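# Tie a tight knot in the rope with two arms

## Task

Make a knot in the rope and pull it tight, so that it stays tied once the robot lets go.

## Robot and tools

Robot: two arms, left_arm and right_arm, each ending in a two-finger gripper. The fingers point along the gripper's +z axis and close along its y axis. Reported end_effector_position is the spot between the finger pads, about 1 cm behind the tips. Bases, in the scene frame: left_arm near (+0.030, +0.287, +0.036) m, right_arm near (-0.045, -0.370, +0.026) m, both turned slightly about z. Arm names do not match image sides.

Frames: the scene frame has its origin at table-top height, midway between the nominal bases, with +z up, +x out over the table and left_arm toward +y. Reported hand positions (metres), quaternions (wxyz), velocities and targets are in this frame and can be off by a few cm. Motion offsets, however, are along each Hand target's own axes, not the scene axes.

execute_actions(actions, cameras): actions is a list of actions. Each action is a list of up to 15 rows, one per 1/30 s step; if fewer than 15 rows are given, the last row repeats. Each row holds exactly 14 numbers in [-1, 1], always covering both arms: left_arm dx, dy, dz, rx, ry, rz, opening, then the same seven for right_arm. The six pose numbers are an offset (not a pose) from that arm's Hand target as it stood when the action began; every row counts from that same start, and sending the same offset again moves the arm further. Scale: 1.0 equals 0.6 m or 180 degrees; rx, ry, rz form one rotation vector. Opening is absolute: +1 fully open (0.094 m), -1 shut. Sending six zeros re-requests the current Hand target. An empty actions list returns the state plus all images; otherwise images come only if cameras names them (["all"], a list of names, or []). An unknown camera name invalidates the call.

move(target, speed, blend, opening_speed, grip_force, blocking, cameras): target is one 14-number row as above, or a list of up to 15 such rows; every row is an offset from the same starting Hand targets, not from the previous row. Grippers travel in straight lines, all ending together, in at least 0.5 s and at most 10 s (cut short after that). speed: m/s per arm path, 0.002 to 2.9, default 0.25 (rotation up to twice that in rad/s); one value or one per target. blend: corner rounding in m for lists, default 0 (full stop at each target). opening_speed: rate of the commanded opening per second on the -1..+1 scale, at least 0.2; use it for gentle closing. grip_force: newtons per finger pad, 10 to 50, one value or one per arm; it persists, and lower values close slowly. blocking=false returns after about 0.5 s while the move continues. Moves do not avoid obstacles or the other arm, and grippers can lag, overshoot speed or drift, especially fast or at full reach. Avoid paths passing close to an arm's own base.

wait(seconds 0 to 10, cameras): lets time pass holding last commands; a running move continues. stop(cameras): brakes a running move. zoom_image(camera, region [x0, y0, x1, y1] pixels, at most 504 by 504): closer view of the newest image from cam_head_left, cam_head_right, cam_high, cam_low, cam_left_wrist or cam_right_wrist (all 672x504). Calibration matrices are given per camera and may be slightly off. finished_scene(scene): ends the current scene, given its number; nothing may follow it in that reply.

Results: each arm's end-effector pose, Hand target (the last commanded pose after clipping, from which next offsets count), Joint positions (last number is finger opening in metres), joint torques, grip_measured (opening on the -1..+1 scale, may read up to about 2.5 mm wide when empty), grip_effort_nm (motor effort, negative means closing; not a pad force), Tool commands, and a Joint velocities line that may say within noise. move adds a move: line: done (at rest within 10 mm and 2 degrees), off_target, moving, held, or fault, with limits such as paced (pose clipped) or held (steps withheld). A done result does not prove contact or no contact. Lines like MOTOR HOT or OVER-TEMPERATURE FAULT warn of heat.

Behaviour: commanded orientation is clipped to within 40 degrees of the measured one each step. Friction and gravity leave grippers short, low or tilted; check after each move and correct with an extra offset. Small moves may not happen or go sideways. A blocked arm keeps pushing until commanded away; to release, command the target back past the gripper. To leave a gripper unchanged, resend its current opening, since 0 is a real half-open command. To let go, command well above grip_measured.

Avoid: any rope segment going more than a finger's width below the table top, anything leaving the table, collisions or pressing between the arms (including closing on the other gripper), fast hits on the table or fixtures, straining the wrist-camera cables, dropping or releasing moving things, and long holds at full stretch or pushing at unreachable poses, which overheat motors (90 °C folds the arm, 100 °C drops it). Objects may occasionally get nudged by outside pushes.

Each tool is called after ">>>" in YAML: its name, and indented under it one key for each argument.

## Session

>>> execute_actions:
  actions: []

Scene clock: 0.00 s.
left_arm: end_effector_position=(+0.4271, +0.2396, +0.1413) grip_measured=+1.000 grip_effort_nm=n/a end_effector_quat_wxyz=(+0.609, +0.038, +0.792, -0.001) | right_arm: end_effector_position=(+0.3436, -0.4353, +0.1267) grip_measured=+1.000 grip_effort_nm=n/a end_effector_quat_wxyz=(+0.582, +0.103, +0.805, -0.046)
Joint positions: left_arm=[-0.128 1.568 0.355 0.951 -0.112 0.016 0.094] | right_arm=[-0.082 1.499 0.363 0.812 0.066 0.071 0.094]
Joint velocities: within noise
Joint torques (N m): no reading
Heat: left arm: 25 °C; right arm: 28 °C.
Hand target: left_arm +0.4308, +0.2390, +0.1528; +0.623, +0.036, +0.781, -0.003 | right_arm +0.3449, -0.4354, +0.1295; +0.584, +0.103, +0.804, -0.046
Tool commands: left_gripper/opening=+1.0 right_gripper/opening=+1.0
camera_calibration:
cam_left_wrist: T_world_to_cam=[[-0.0567702, -0.997546, -0.0409671, 0.269515], [-0.64698, 0.0680092, -0.759468, 0.401742], [0.760391, -0.0166103, -0.649253, -0.143086], [0, 0, 0, 1]] pos_world=[0.384021, 0.239154, 0.223253]
cam_right_wrist: T_world_to_cam=[[-0.228701, -0.972989, -0.0314317, -0.344475], [-0.649994, 0.176658, -0.739121, 0.434493], [0.72471, -0.148607, -0.672838, -0.138337], [0, 0, 0, 1]] pos_world=[0.30389, -0.432484, 0.217237]

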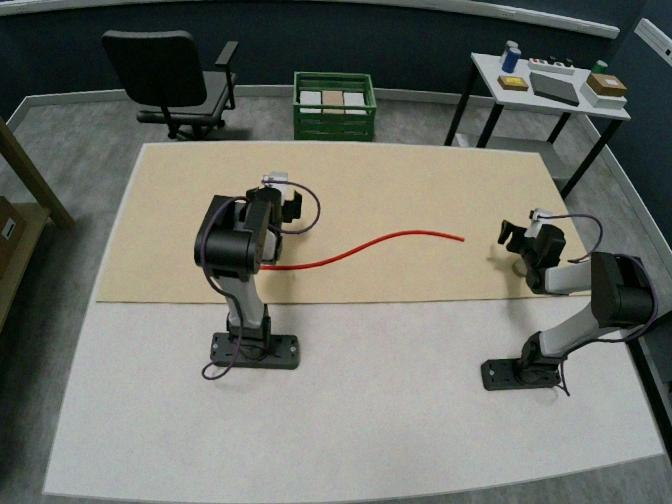

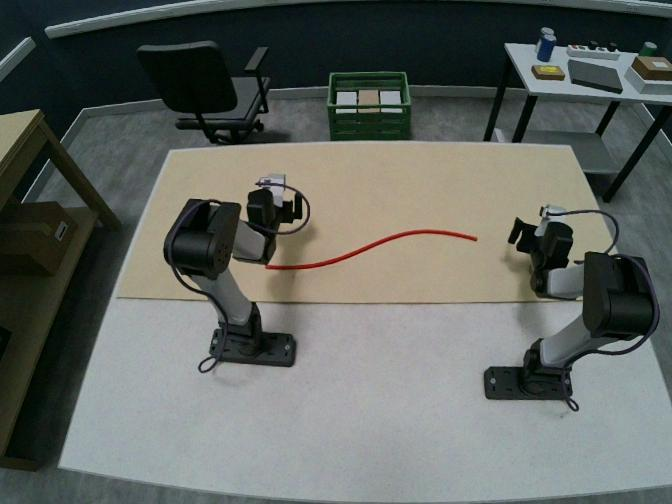

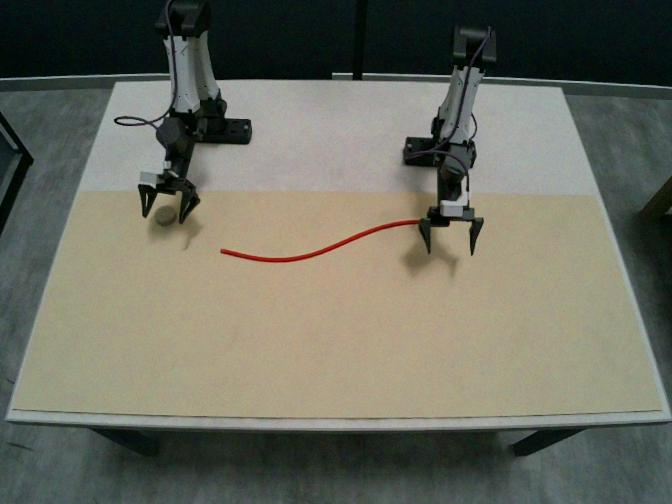

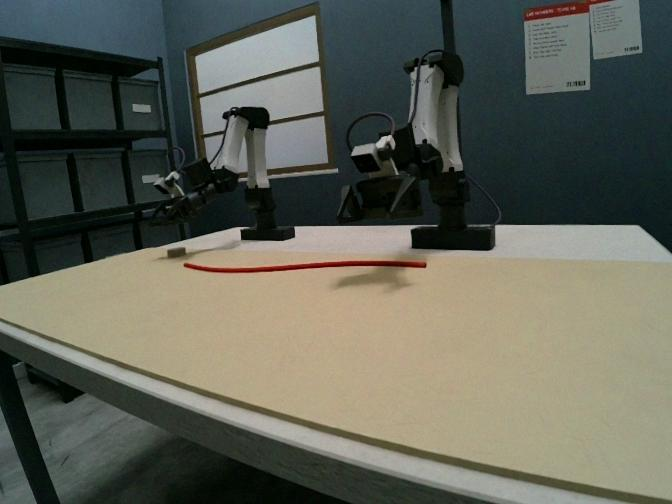

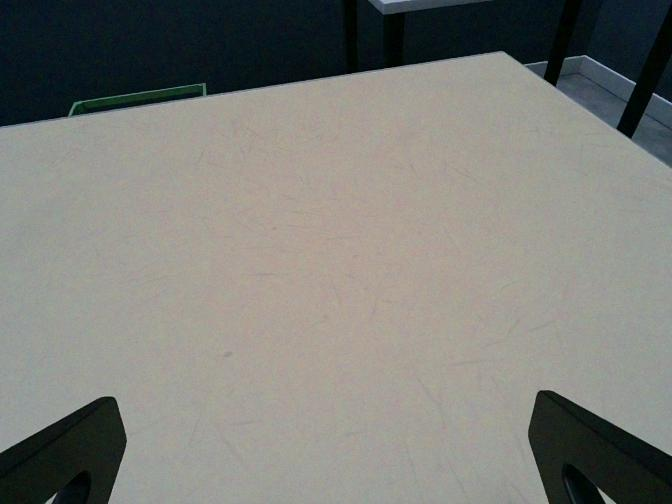

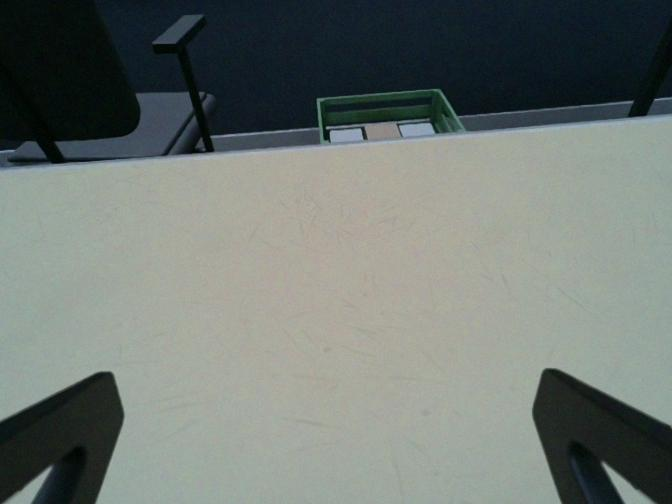

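>>> move:
  target: [-0.072,0.095,-0.192,-0.002,0.429,-0.025,0.0,0.080,0.273,-0.0425,-0.289,0.327,-0.421,0.0]
  speed: 0.4
  cameras: ["cam_high","cam_head_right","cam_right_wrist"]

Scene clock: 160.17 s.
left_arm: end_effector_position=(+0.3286, +0.2989, +0.2165) grip_measured=+0.002 grip_effort_nm=-0.11 end_effector_quat_wxyz=(-0.002, -0.001, +1.000, +0.005) | right_arm: end_effector_position=(+0.3421, -0.2655, +0.1008) grip_measured=+0.003 grip_effort_nm=-0.10 end_effector_quat_wxyz=(+0.008, -0.597, +0.802, +0.001)
Joint positions: left_arm=[0.074 1.698 1.67 -1.546 -0.01 0.033 0.047] | right_arm=[0.316 2.067 1.737 -1.226 -0.008 -1.019 0.047]
Joint torques (N m): left_arm=[0.17 -6.82 8.55 0.15 0.24 0.2] | right_arm=[0.35 -10.89 7.95 0.22 -0.11 -0.11]
Heat: left arm: 39 °C; right arm: 38 °C.
Hand target: left_arm +0.3316, +0.2994, +0.2229; +0.000, +0.000, +1.000, +0.000 | right_arm +0.3429, -0.2654, +0.0996; +0.000, -0.602, +0.799, +0.000
Off the commanded pose: left_arm 0.007 m, 1 deg | right_arm 0.001 m, 1 deg.
joint sent to its limit (left arm) — joint 4 (wrist pitch), lower limit. The joint targets still meet the commanded pose.
move: done
camera_calibration:
cam_right_wrist: T_world_to_cam=[[0.960857, -0.276193, 0.0217097, -0.407643], [-0.262626, -0.883098, 0.388801, -0.143179], [-0.0882122, -0.379283, -0.921066, 0.112477], [0, 0, 0, 1]] pos_world=[0.364006, -0.196369, 0.168116]
Images, in order (width x height): cam_head_right 672x504, cam_high 672x504, cam_right_wrist 672x504.

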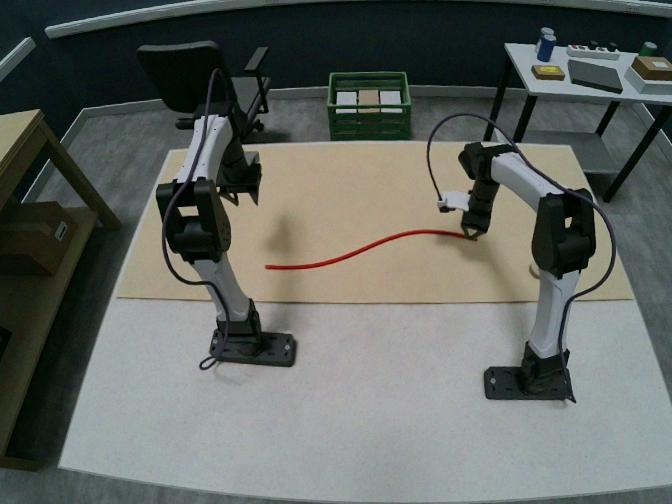

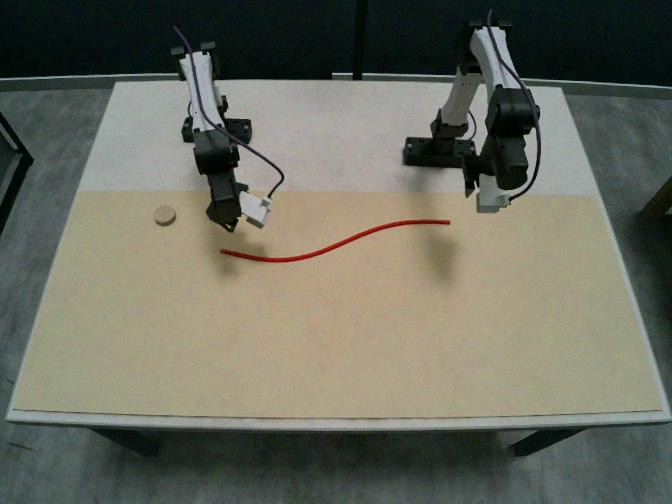

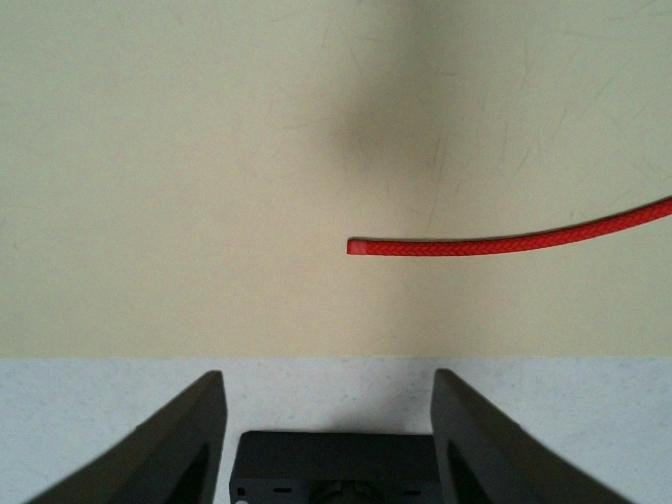

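>>> zoom_image:
  camera: "cam_high"
  region: [150, 180, 330, 315]

>>> zoom_image:
  camera: "cam_head_right"
  region: [390, 120, 630, 300]

Scaled by 2.800 from the camera's 672x504 image, which has a finer 960x720 frame.

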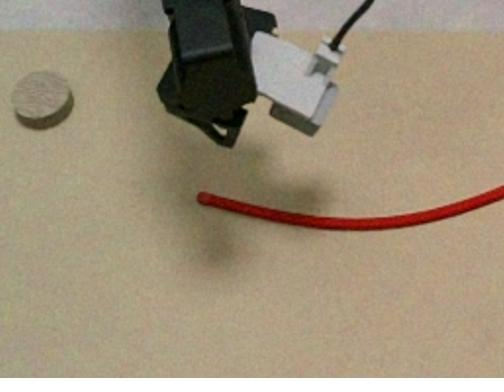

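Scaled by 2.100 from the camera's 672x504 image, which has a finer 960x720 frame.

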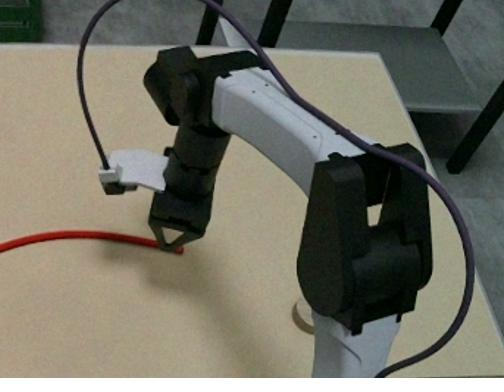

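>>> execute_actions:
  actions: []
  cameras: ["cam_left_wrist"]

Scene clock: 189.93 s.
left_arm: end_effector_position=(+0.3285, +0.2989, +0.2165) grip_measured=+0.002 grip_effort_nm=-0.11 end_effector_quat_wxyz=(-0.002, -0.001, +1.000, +0.005) | right_arm: end_effector_position=(+0.3420, -0.2655, +0.1008) grip_measured=+0.003 grip_effort_nm=-0.10 end_effector_quat_wxyz=(+0.008, -0.597, +0.802, +0.001)
Joint positions: left_arm=[0.074 1.698 1.67 -1.546 -0.01 0.033 0.047] | right_arm=[0.316 2.067 1.737 -1.226 -0.008 -1.019 0.047]
Joint velocities: within noise
Joint torques (N m): left_arm=[0.23 -6.8 8.55 0.16 0.23 0.19] | right_arm=[0.31 -10.89 7.94 0.21 -0.1 -0.1]
Heat: left arm: 34 °C; right arm: 37 °C.
Hand target: left_arm +0.3316, +0.2994, +0.2229; -0.001, +0.000, +1.000, +0.000 | right_arm +0.3429, -0.2654, +0.0996; +0.000, -0.602, +0.799, +0.000
Tool commands: left_gripper/opening=+0.0 right_gripper/opening=+0.0
Off the commanded pose: left_arm 0.007 m, 1 deg | right_arm 0.002 m, 1 deg.
camera_calibration:
cam_left_wrist: T_world_to_cam=[[0.00693126, -0.999884, -0.0135394, 0.299948], [-0.899945, -0.0121401, 0.435835, 0.239335], [-0.435949, 0.00916386, -0.899925, 0.421292], [0, 0, 0, 1]] pos_world=[0.396971, 0.298958, 0.278881]
Images, in order (width x height): cam_left_wrist 672x504.

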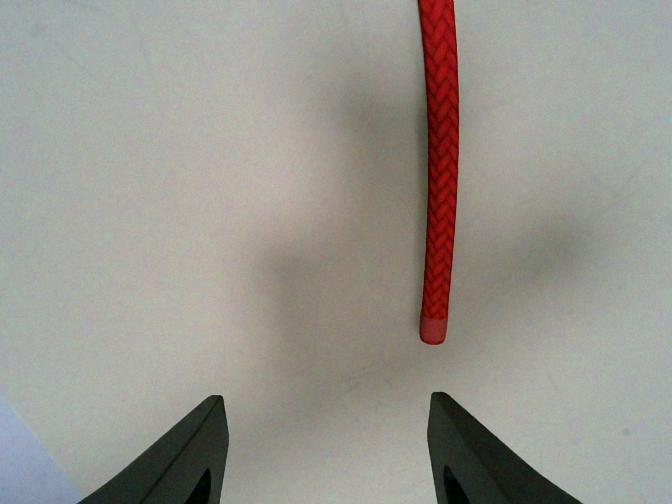

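>>> move:
  target: [0,0,0,0,0,0,0,0,-0.072,0.09,0,0,0,0]
  cameras: ["cam_left_wrist"]

Scene clock: 209.77 s.
left_arm: end_effector_position=(+0.3285, +0.2989, +0.2165) grip_measured=+0.002 grip_effort_nm=-0.11 end_effector_quat_wxyz=(-0.002, -0.001, +1.000, +0.005) | right_arm: end_effector_position=(+0.3741, -0.2778, +0.0451) grip_measured=+0.003 grip_effort_nm=-0.11 end_effector_quat_wxyz=(-0.013, -0.599, +0.801, +0.008)
Joint positions: left_arm=[0.074 1.698 1.67 -1.546 -0.01 0.033 0.047] | right_arm=[0.27 2.265 1.828 -1.164 -0.005 -1.069 0.047]
Joint torques (N m): left_arm=[0.13 -6.8 8.57 0.17 0.24 0.21] | right_arm=[-0.14 -13.24 7.61 0.53 -0.12 -0.1]
Heat: left arm: 33 °C; right arm: 38 °C.
Hand target: left_arm +0.3316, +0.2994, +0.2229; -0.001, +0.000, +1.000, +0.000 | right_arm +0.3844, -0.2774, +0.0455; +0.000, -0.602, +0.799, +0.000
Off the commanded pose: left_arm 0.007 m, 1 deg | right_arm 0.010 m, 2 deg.
joint sent to its limit (left arm) — joint 4 (wrist pitch), lower limit. The joint targets still meet the commanded pose.
move: done
camera_calibration:
cam_left_wrist: T_world_to_cam=[[0.00693126, -0.999884, -0.0135394, 0.299948], [-0.899945, -0.0121401, 0.435835, 0.239335], [-0.435949, 0.00916386, -0.899925, 0.421292], [0, 0, 0, 1]] pos_world=[0.396971, 0.298958, 0.278881]
Images, in order (width x height): cam_left_wrist 672x504.

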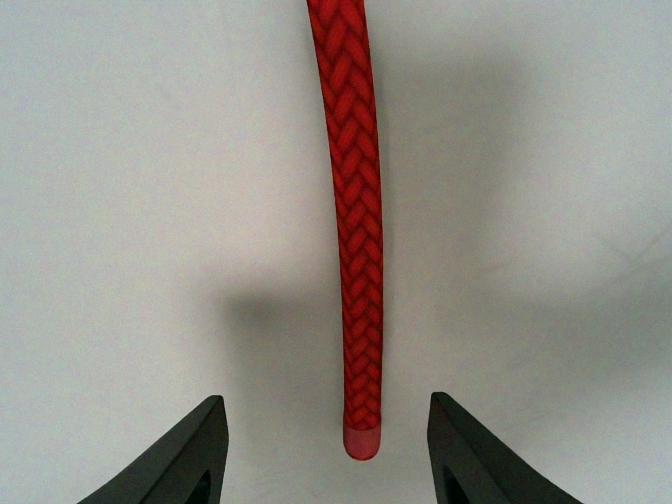

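>>> move:
  target: [0,0,0,0,0,0,0,0,-0.007,0.05,0,0,0,0]
  speed: 0.12
  cameras: ["cam_left_wrist","cam_low"]

Scene clock: 221.37 s.
left_arm: end_effector_position=(+0.3285, +0.2989, +0.2165) grip_measured=+0.002 grip_effort_nm=-0.11 end_effector_quat_wxyz=(-0.002, -0.001, +1.000, +0.005) | right_arm: end_effector_position=(+0.3864, -0.2752, +0.0238) grip_measured=+0.003 grip_effort_nm=-0.10 end_effector_quat_wxyz=(+0.001, -0.601, +0.799, +0.002)
Joint positions: left_arm=[0.074 1.698 1.67 -1.546 -0.01 0.033 0.047] | right_arm=[0.27 2.306 1.812 -1.076 -0.005 -1.074 0.047]
Joint torques (N m): left_arm=[0.13 -6.84 8.57 0.14 0.22 0.2] | right_arm=[-0.5 -13.14 5.24 0.59 -0.12 -0.1]
Heat: left arm: 33 °C; right arm: 37 °C.
Hand target: left_arm +0.3316, +0.2994, +0.2229; -0.001, +0.000, +1.000, +0.000 | right_arm +0.3885, -0.2786, +0.0155; +0.000, -0.602, +0.799, +0.000
Off the commanded pose: left_arm 0.007 m, 1 deg | right_arm 0.009 m, 0 deg.
joint sent to its limit (left arm) — joint 4 (wrist pitch), lower limit. The joint targets still meet the commanded pose.
move: done
camera_calibration:
cam_left_wrist: T_world_to_cam=[[0.00693126, -0.999884, -0.0135394, 0.299948], [-0.899945, -0.0121401, 0.435835, 0.239335], [-0.435949, 0.00916386, -0.899925, 0.421292], [0, 0, 0, 1]] pos_world=[0.396971, 0.298958, 0.278881]
Images, in order (width x height): cam_low 672x504, cam_left_wrist 672x504.

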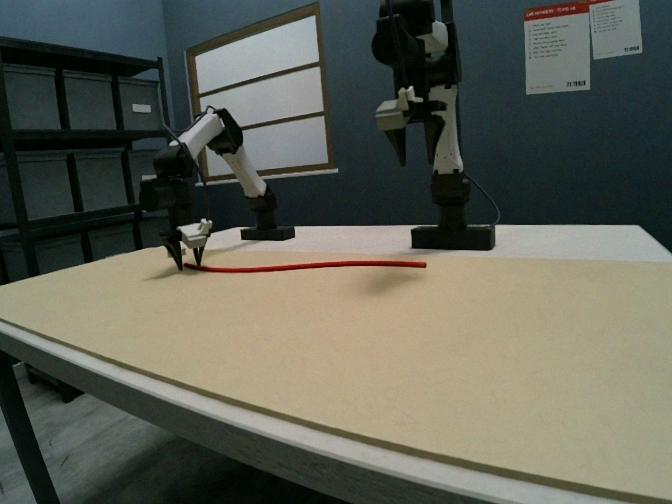

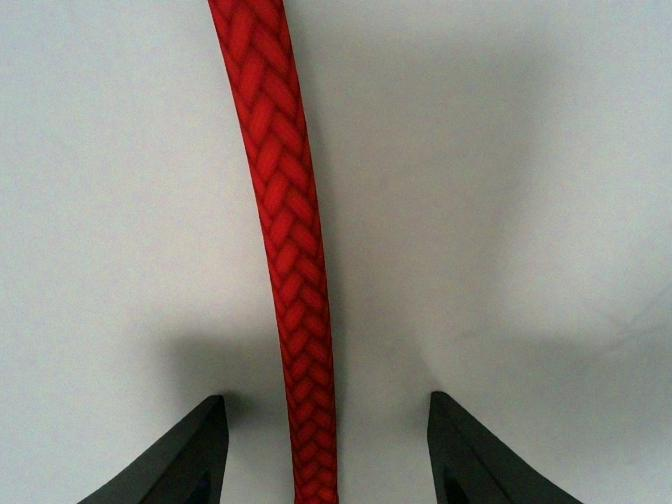

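>>> move:
  target:
    - [0,0,0,0,0,0,0,0,0,0.011,0,0,0,0]
    - [0,0,0,0,0,0,0,0,0,0.011,0,0,0,-1]
    - [0,0,0,0,0,0,0,0,0,-0.14,0,0,0,-1]
    - [0,0,0,0,0,0,0,-0.053,0.17,-0.14,0,0,0.3,-1]
    - [0,0,0,0,0,0,0,-0.227,0.289,-0.14,0,0,0.6,-1]
    - [0,0,0,0,0,0,0,-0.42,0.223,-0.125,0,0,0.8,-1]
    - [0,0,0,0,0,0,0,-0.505,0.108,-0.074,0,0,0.8,-1]
  blend: [0,0,0,0.03,0.03,0.03,0]
  speed: 0.2
  cameras: ["cam_high","cam_head_right","cam_low"]

Scene clock: 265.47 s.
left_arm: end_effector_position=(+0.3285, +0.2989, +0.2165) grip_measured=+0.002 grip_effort_nm=-0.11 end_effector_quat_wxyz=(-0.002, -0.001, +1.000, +0.005) | right_arm: end_effector_position=(+0.4049, +0.0257, +0.0628) grip_measured=-0.830 grip_effort_nm=-0.99 end_effector_quat_wxyz=(+0.039, +0.569, +0.803, +0.174)
Joint positions: left_arm=[0.074 1.698 1.67 -1.546 -0.01 0.033 0.047] | right_arm=[0.775 2.808 2.845 -1.25 -0.005 1.954 0.008]
Joint torques (N m): left_arm=[0.23 -6.82 8.59 0.15 0.23 0.19] | right_arm=[0.14 -16.13 8.05 1.28 -0.07 -0.11]
Heat: left arm: 34 °C; right arm: 42 °C.
Hand target: left_arm +0.3316, +0.2994, +0.2229; -0.001, +0.000, +1.000, +0.000 | right_arm +0.4099, +0.0305, +0.0599; +0.000, +0.574, +0.819, +0.000
Off the commanded pose: left_arm 0.007 m, 1 deg | right_arm 0.008 m, 21 deg.
elbow stopped short (right arm): the move would have taken joint 3 (elbow) straighter than the controller allows.
joint sent to its limit (left arm) — joint 4 (wrist pitch), lower limit. The joint targets still meet the commanded pose.
move: off_target (right_arm); target 2's new opening was sent with right_arm's hand 0.013 m and 1 deg from that target
Images, in order (width x height): cam_head_right 672x504, cam_high 672x504, cam_low 672x504.

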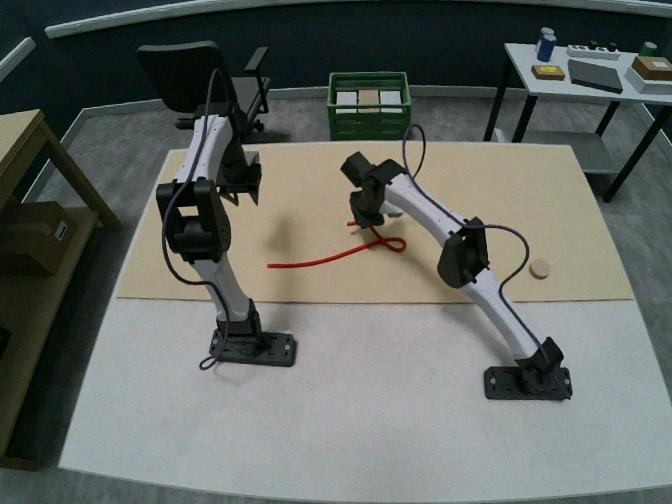

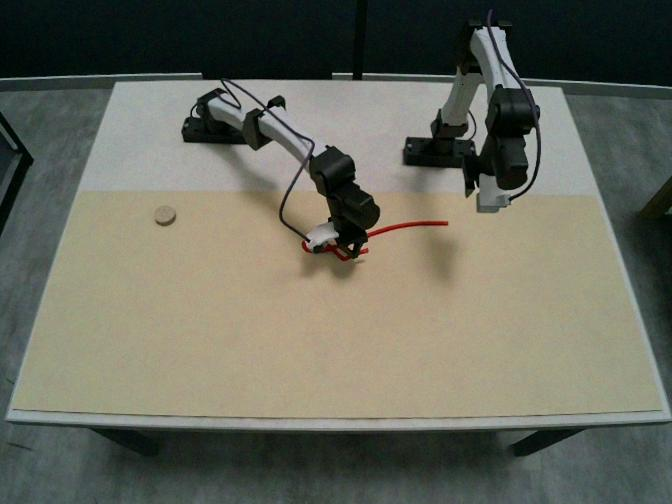

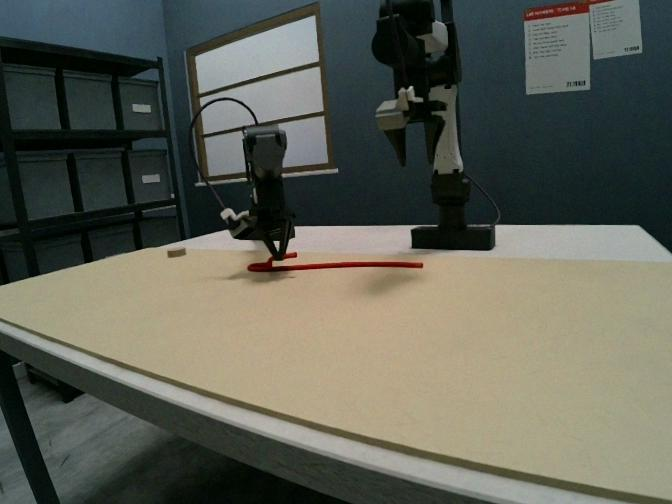

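>>> zoom_image:
  camera: "cam_head_right"
  region: [250, 180, 450, 290]

>>> zoom_image:
  camera: "cam_high"
  region: [280, 190, 460, 290]

Scaled by 2.520 from the camera's 672x504 image, which has a finer 960x720 frame.

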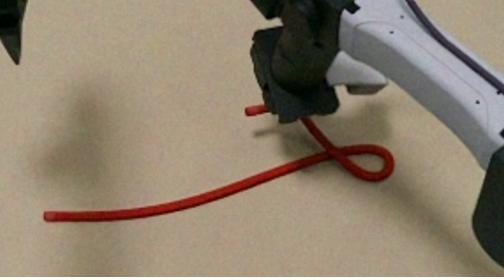

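Scaled by 2.800 from the camera's 672x504 image, which has a finer 960x720 frame.

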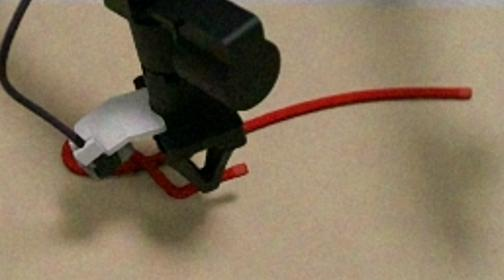

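>>> move:
  target:
    - [0,0,0,0,0,0,0,-0.033,-0.056,0.066,0,0,0,-1]
    - [0,0,0,0,0,0,0,-0.033,-0.056,0.066,0,0,0,-0.55]
    - [0,0,0,0,0,0,0,-0.033,-0.056,-0.1,0,0,0,-0.55]
    - [0,0,0,0,0,0,0,-0.28,-0.2,-0.25,0,0,-0.4,-0.55]
  speed: [0.1,0.1,0.15,0.3]
  cameras: ["cam_high","cam_head_right","cam_low","cam_head_left"]

>>> zoom_image:
  camera: "cam_head_right"
  region: [250, 180, 450, 290]

>>> zoom_image:
  camera: "cam_high"
  region: [280, 190, 460, 290]

Scene clock: 312.97 s.
left_arm: end_effector_position=(+0.3285, +0.2989, +0.2165) grip_measured=+0.002 grip_effort_nm=-0.11 end_effector_quat_wxyz=(-0.002, -0.001, +1.000, +0.005) | right_arm: end_effector_position=(+0.3595, -0.1618, +0.1986) grip_measured=-0.553 grip_effort_nm=0.18 end_effector_quat_wxyz=(+0.070, -0.014, +0.997, +0.042)
Joint positions: left_arm=[0.074 1.698 1.67 -1.546 -0.01 0.033 0.047] | right_arm=[0.525 2.224 2.367 -1.551 -0.014 0.443 0.021]
Joint torques (N m): left_arm=[0.25 -6.82 8.54 0.18 0.22 0.18] | right_arm=[-0.23 -17.07 4.97 0.61 0.02 -0.09]
Heat: left arm: 35 °C; right arm: 52 °C.
Hand target: left_arm +0.3316, +0.2994, +0.2229; -0.001, +0.000, +1.000, +0.000 | right_arm +0.3545, -0.1684, +0.2099; +0.000, -0.017, +1.000, +0.000
Off the commanded pose: left_arm 0.007 m, 1 deg | right_arm 0.014 m, 9 deg.
elbow stopped short (right arm): the move would have taken joint 3 (elbow) straighter than the controller allows.
joint sent to its limit (left arm) — joint 4 (wrist pitch), lower limit. The joint targets still meet the commanded pose.
joint sent to its limit (right arm) — joint 4 (wrist pitch), lower limit. The joint targets are off in orientation, not in position.
move: off_target (right_arm); target 2's new opening was sent with right_arm's hand 0.010 m and 12 deg from that target
Images, in order (width x height): cam_head_left 672x504, cam_head_right 672x504, cam_high 672x504, cam_low 672x504.

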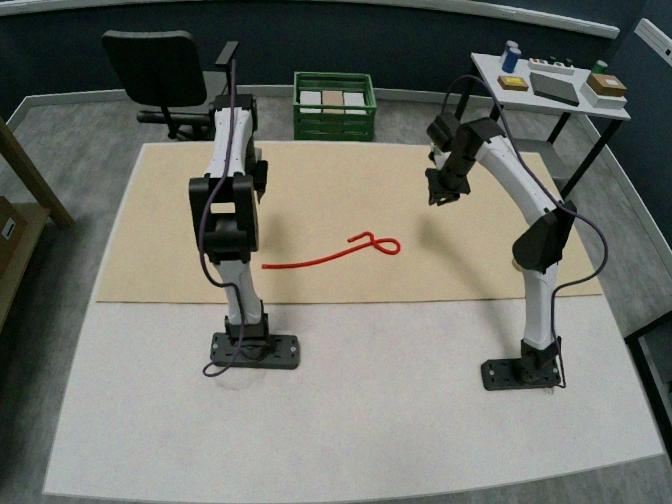

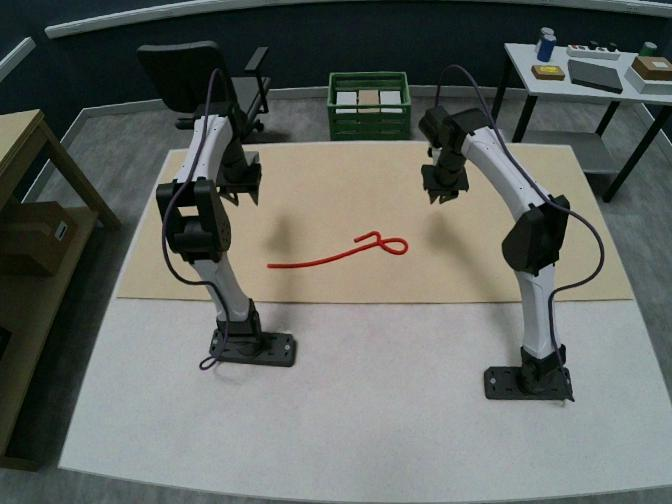

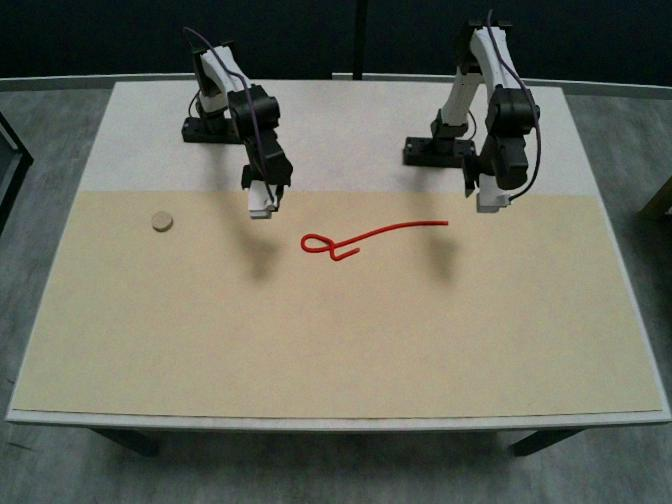

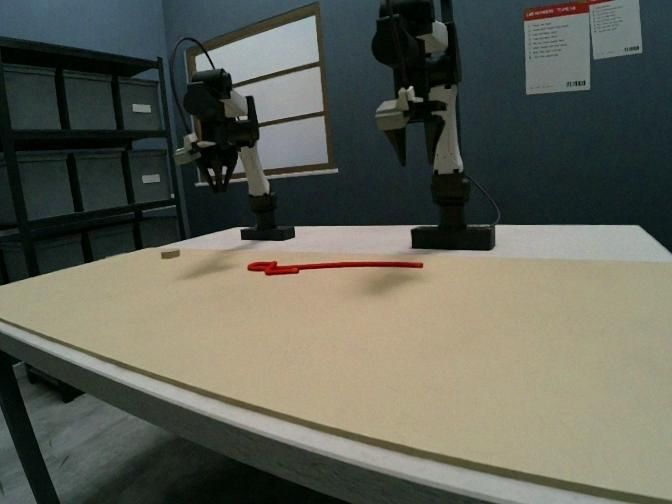

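Scaled by 2.520 from the camera's 672x504 image, which has a finer 960x720 frame.

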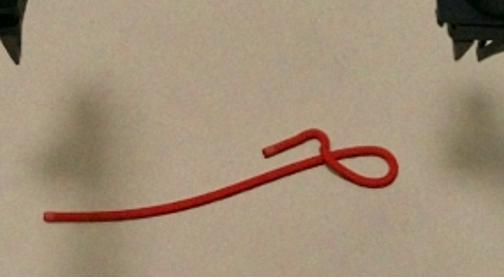

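Scaled by 2.800 from the camera's 672x504 image, which has a finer 960x720 frame.

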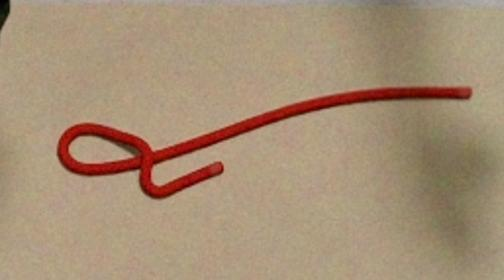

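>>> move:
  target: [-0.033,-0.568,0.222,0,0,0.5,-0.3,0.1,-0.32,0,0,0,0,-0.3]
  speed: 0.3
  cameras: ["cam_right_wrist","cam_high"]

Scene clock: 341.20 s.
left_arm: end_effector_position=(+0.3501, -0.0372, +0.0848) grip_measured=-0.298 grip_effort_nm=-0.11 end_effector_quat_wxyz=(-0.005, +0.703, +0.711, +0.005) | right_arm: end_effector_position=(+0.3089, -0.3591, +0.2021) grip_measured=-0.303 grip_effort_nm=0.18 end_effector_quat_wxyz=(+0.010, -0.015, +1.000, +0.005)
Joint positions: left_arm=[-0.756 2.353 2.097 -1.325 -0.01 0.765 0.033] | right_arm=[0.082 1.893 1.894 -1.551 -0.009 -0.003 0.033]
Joint torques (N m): left_arm=[-0.51 -11.92 8.64 0.16 0.28 0.23] | right_arm=[-0.24 -13.7 5.01 0.3 -0.02 -0.11]
Heat: left arm: 35 °C; right arm: 55 °C.
Hand target: left_arm +0.3515, -0.0414, +0.0897; +0.000, +0.707, +0.707, +0.000 | right_arm +0.3011, -0.3623, +0.2100; +0.000, -0.017, +1.000, +0.000
Off the commanded pose: left_arm 0.006 m, 1 deg | right_arm 0.012 m, 1 deg.
joint sent to its limit (right arm) — joint 4 (wrist pitch), lower limit. The joint targets still meet the commanded pose.
move: off_target (right_arm)
camera_calibration:
cam_right_wrist: T_world_to_cam=[[0.0417077, -0.999119, 0.00461552, -0.376098], [-0.923036, -0.0367626, 0.382953, 0.235184], [-0.382446, -0.0202324, -0.923756, 0.387586], [0, 0, 0, 1]] pos_world=[0.381, -0.359279, 0.269706]
Images, in order (width x height): cam_high 672x504, cam_right_wrist 672x504.

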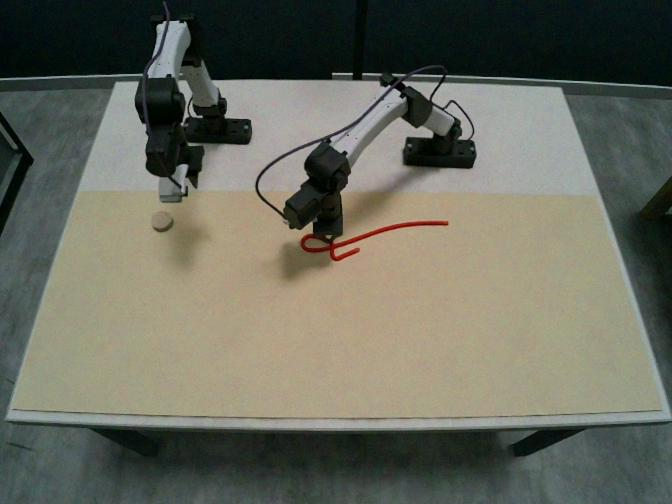

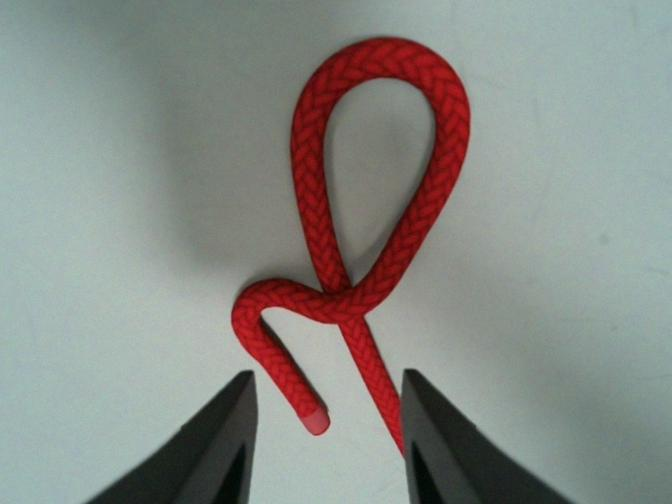

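>>> move:
  target:
    - [-0.05,0.013,0.117,0,0,0,-0.3,0,0,0,0,0,0,-0.3]
    - [-0.05,0.013,0.117,0,0,0,-1,0,0,0,0,0,0,-0.3]
    - [-0.05,0.013,0.0,0,0,0,-1,0,0,0,0,0,0,-0.3]
    - [0.068,0.09,0,0,0,-0.2,-1,0,0,0,0,0,0,-0.3]
    - [0.235,0.048,0.016,0,0,-0.45,-1,0,0,0,0,0,0,-0.3]
  blend: [0,0,0.02,0.03,0]
  speed: [0.12,0.15,0.15,0.2,0.2]
  cameras: ["cam_right_wrist","cam_high","cam_low","cam_head_right"]

>>> zoom_image:
  camera: "cam_high"
  region: [280, 190, 460, 290]

>>> zoom_image:
  camera: "cam_head_right"
  region: [250, 180, 450, 290]

Scene clock: 390.30 s.
left_arm: end_effector_position=(+0.3732, +0.1033, +0.0646) grip_measured=-0.841 grip_effort_nm=-1.03 end_effector_quat_wxyz=(-0.028, +0.086, +0.996, +0.017) | right_arm: end_effector_position=(+0.3089, -0.3591, +0.2021) grip_measured=-0.303 grip_effort_nm=0.18 end_effector_quat_wxyz=(+0.010, -0.015, +1.000, +0.005)
Joint positions: left_arm=[-0.455 2.133 1.648 -1.151 -0.009 -0.322 0.007] | right_arm=[0.082 1.893 1.894 -1.551 -0.009 -0.003 0.033]
Joint torques (N m): left_arm=[0.02 -15.13 5.3 0.33 0.21 -0.01] | right_arm=[-0.27 -13.68 4.98 0.3 -0.03 -0.1]
Heat: left arm: 35 °C; right arm: 52 °C.
Hand target: left_arm +0.3802, +0.0995, +0.0801; +0.000, +0.078, +0.997, +0.000 | right_arm +0.3011, -0.3623, +0.2100; +0.000, -0.017, +1.000, +0.000
Off the commanded pose: left_arm 0.017 m, 4 deg | right_arm 0.012 m, 1 deg.
joint sent to its limit (right arm) — joint 4 (wrist pitch), lower limit. The joint targets still meet the commanded pose.
move: off_target (left_arm, right_arm); target 2's new opening was sent with left_arm's hand 0.016 m and 3 deg from that target
camera_calibration:
cam_right_wrist: T_world_to_cam=[[0.0417077, -0.999119, 0.00461552, -0.376098], [-0.923036, -0.0367626, 0.382953, 0.235184], [-0.382446, -0.0202324, -0.923756, 0.387586], [0, 0, 0, 1]] pos_world=[0.381, -0.359279, 0.269706]
Images, in order (width x height): cam_head_right 672x504, cam_high 672x504, cam_low 672x504, cam_right_wrist 672x504.

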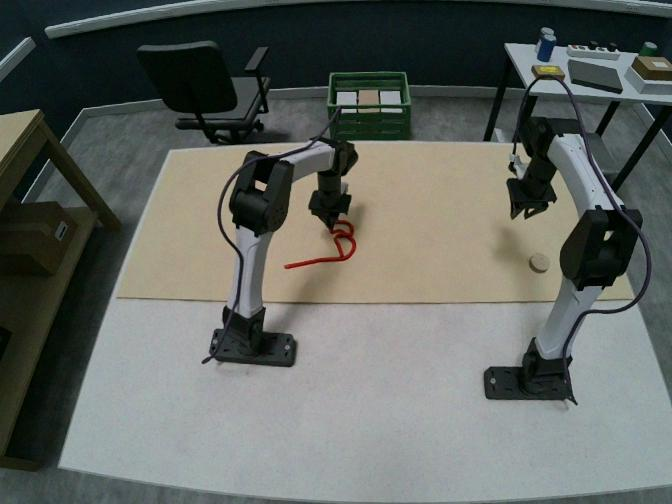

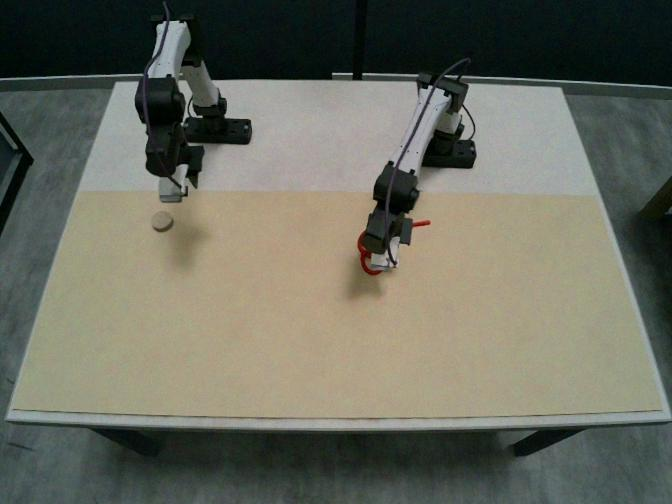

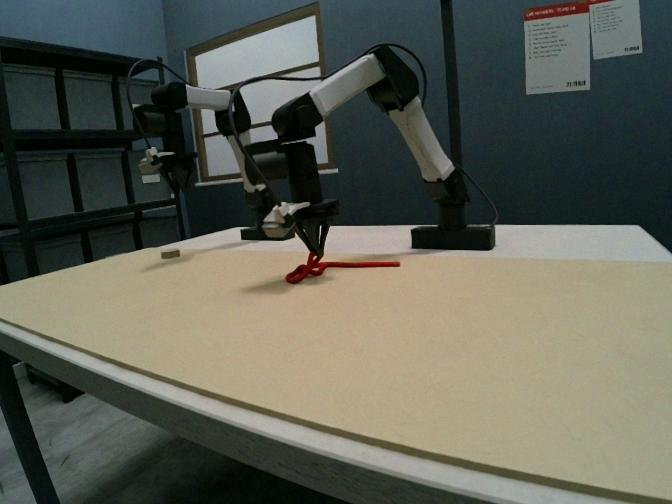

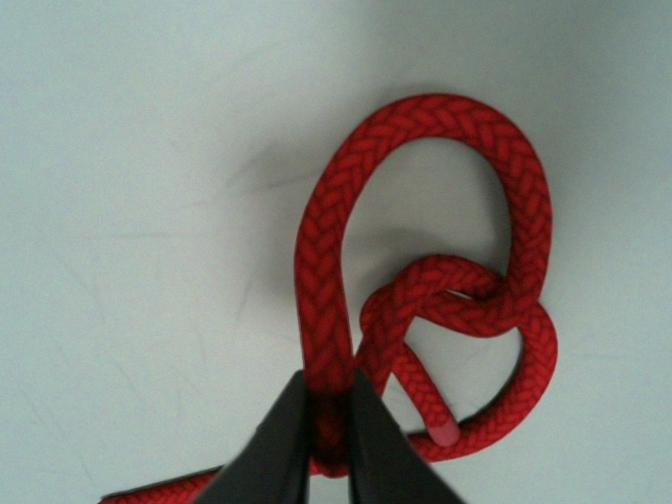

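Scaled by 2.800 from the camera's 672x504 image, which has a finer 960x720 frame.

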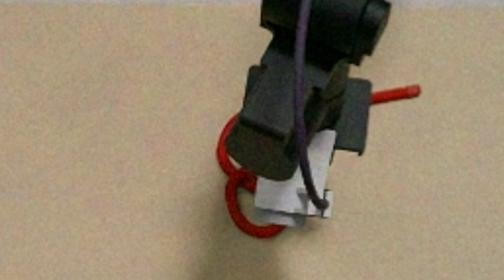

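Scaled by 2.520 from the camera's 672x504 image, which has a finer 960x720 frame.

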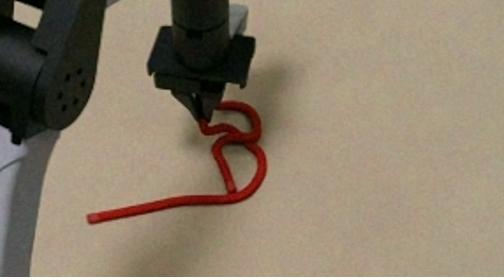

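>>> move:
  target:
    - [0,0,-0.042,0,0,-0.05,-1,0,0,0,0,0,0,-0.3]
    - [0.131,-0.156,-0.042,0,0,-0.36,-1,0,0,0,0,0,0,-0.3]
    - [0.131,-0.156,0.07,0,0,-0.36,-1,0,0,0,0,0,0,-0.3]
  blend: [0.02,0.02,0]
  speed: 0.2
  cameras: ["cam_right_wrist","cam_high","cam_head_right"]

>>> zoom_image:
  camera: "cam_head_right"
  region: [250, 180, 450, 290]

Scene clock: 432.93 s.
left_arm: end_effector_position=(+0.2871, +0.0242, +0.0389) grip_measured=-0.841 grip_effort_nm=-1.03 end_effector_quat_wxyz=(-0.001, -0.465, +0.885, +0.009) | right_arm: end_effector_position=(+0.3089, -0.3591, +0.2021) grip_measured=-0.303 grip_effort_nm=0.18 end_effector_quat_wxyz=(+0.010, -0.015, +1.000, +0.005)
Joint positions: left_arm=[-0.758 2.041 1.401 -0.948 -0.003 -1.764 0.007] | right_arm=[0.082 1.893 1.894 -1.551 -0.009 -0.003 0.033]
Joint torques (N m): left_arm=[-0.85 -9.8 5.34 0.3 0.12 0.01] | right_arm=[-0.27 -13.68 4.97 0.31 -0.04 -0.1]
Heat: left arm: 43 °C; right arm: 52 °C.
Hand target: left_arm +0.2879, +0.0194, +0.0382; +0.000, -0.468, +0.884, +0.000 | right_arm +0.3011, -0.3623, +0.2100; +0.000, -0.017, +1.000, +0.000
Off the commanded pose: left_arm 0.005 m, 1 deg | right_arm 0.012 m, 1 deg.
joint sent to its limit (right arm) — joint 4 (wrist pitch), lower limit. The joint targets still meet the commanded pose.
move: off_target (right_arm)
camera_calibration:
cam_right_wrist: T_world_to_cam=[[0.0417077, -0.999119, 0.00461552, -0.376098], [-0.923036, -0.0367626, 0.382953, 0.235184], [-0.382446, -0.0202324, -0.923756, 0.387586], [0, 0, 0, 1]] pos_world=[0.381, -0.359279, 0.269706]
Images, in order (width x height): cam_head_right 672x504, cam_high 672x504, cam_right_wrist 672x504.

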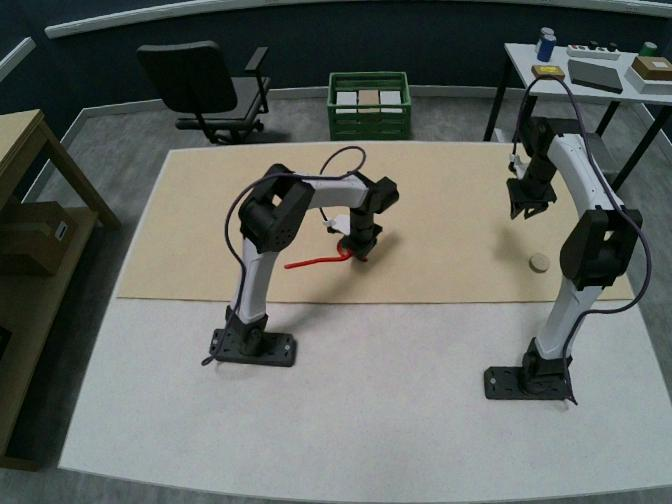

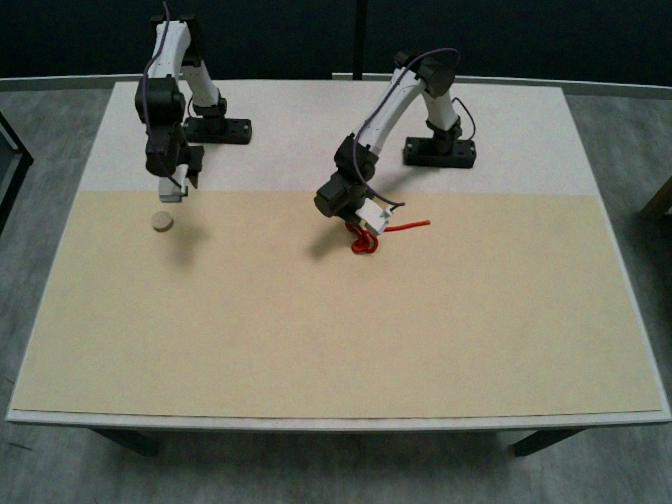

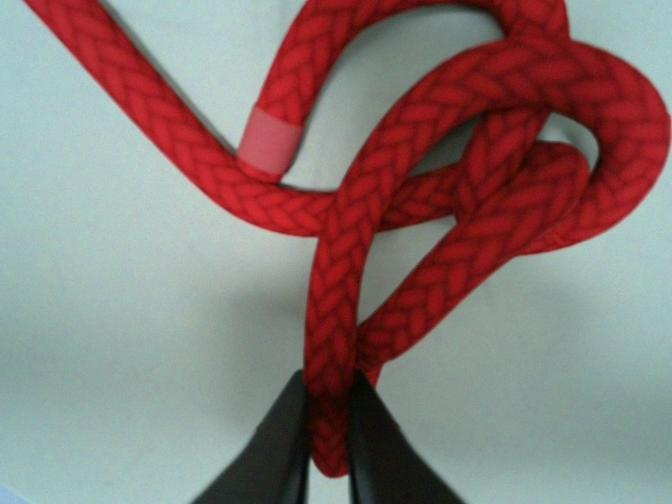

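Scaled by 2.520 from the camera's 672x504 image, which has a finer 960x720 frame.

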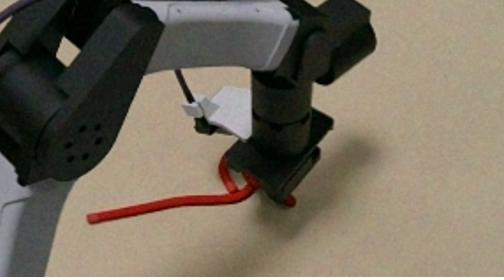

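>>> move:
  target:
    - [0,0,0.023,0,0,0,-1,0,0,0,0,0,0,-0.3]
    - [0,0,0.023,0,0,0,-0.5,0,0,0,0,0,0,-0.3]
    - [0,0,-0.15,0,0,0,-0.5,0,0,0,0,0,0,-0.3]
    - [-0.25,0.17,-0.3,0,0,0.3,-0.3,0,0,0,0,0,0,-0.3]
  blend: [0,0,0.03,0]
  speed: [0.15,0.15,0.15,0.35]
  cameras: ["cam_right_wrist","cam_high","cam_head_right"]

>>> zoom_image:
  camera: "cam_high"
  region: [310, 200, 440, 270]

>>> zoom_image:
  camera: "cam_head_right"
  region: [270, 210, 390, 290]

Scene clock: 458.40 s.
left_arm: end_effector_position=(+0.2861, +0.1994, +0.2050) grip_measured=-0.302 grip_effort_nm=0.11 end_effector_quat_wxyz=(-0.018, -0.017, +1.000, +0.007) | right_arm: end_effector_position=(+0.3089, -0.3591, +0.2021) grip_measured=-0.303 grip_effort_nm=0.18 end_effector_quat_wxyz=(+0.010, -0.015, +1.000, +0.005)
Joint positions: left_arm=[-0.289 1.615 1.531 -1.527 0 -0.361 0.033] | right_arm=[0.082 1.893 1.894 -1.551 -0.009 -0.003 0.033]
Joint torques (N m): left_arm=[0.23 -8.7 8.54 0.08 0.11 0.18] | right_arm=[-0.27 -13.71 4.98 0.3 -0.03 -0.1]
Heat: left arm: 41 °C; right arm: 52 °C.
Hand target: left_arm +0.2880, +0.2007, +0.2181; +0.000, -0.016, +1.000, +0.000 | right_arm +0.3011, -0.3623, +0.2100; +0.000, -0.017, +1.000, +0.000
Off the commanded pose: left_arm 0.013 m, 2 deg | right_arm 0.012 m, 1 deg.
joint sent to its limit (right arm) — joint 4 (wrist pitch), lower limit. The joint targets still meet the commanded pose.
move: off_target (left_arm, right_arm); target 4's new opening was sent with left_arm's hand 0.013 m and 2 deg from that target
camera_calibration:
cam_right_wrist: T_world_to_cam=[[0.0417077, -0.999119, 0.00461552, -0.376098], [-0.923036, -0.0367626, 0.382953, 0.235184], [-0.382446, -0.0202324, -0.923756, 0.387586], [0, 0, 0, 1]] pos_world=[0.381, -0.359279, 0.269706]
Images, in order (width x height): cam_head_right 672x504, cam_high 672x504, cam_right_wrist 672x504.

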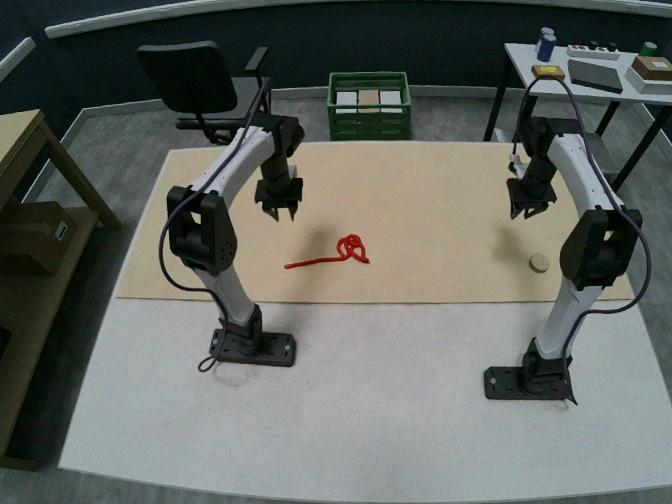

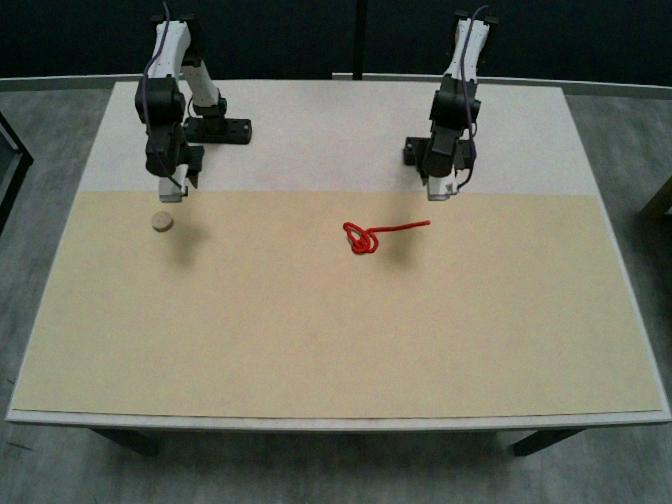

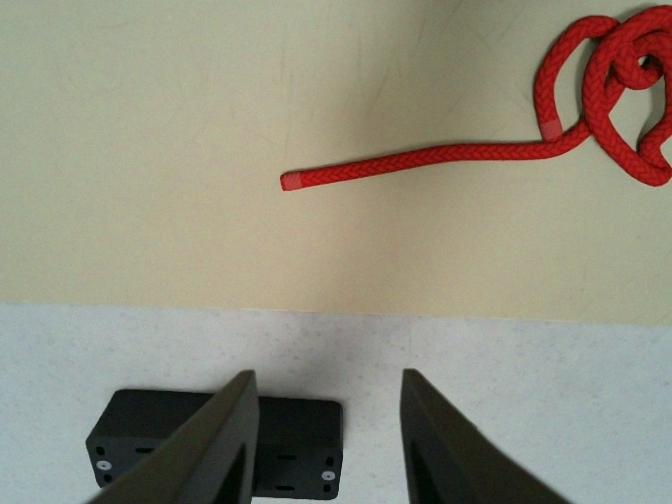

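Scaled by 3.877 from the camera's 672x504 image, which has a finer 960x720 frame.

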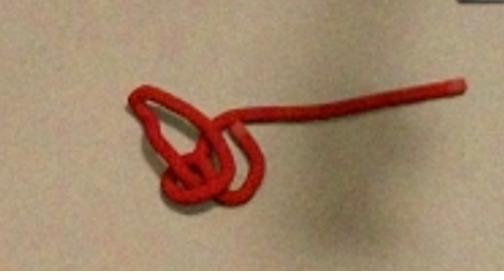

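Scaled by 4.200 from the camera's 672x504 image, which has a finer 960x720 frame.

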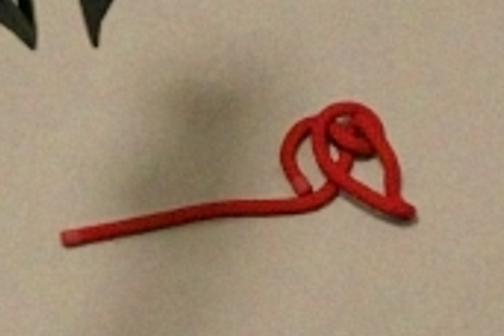

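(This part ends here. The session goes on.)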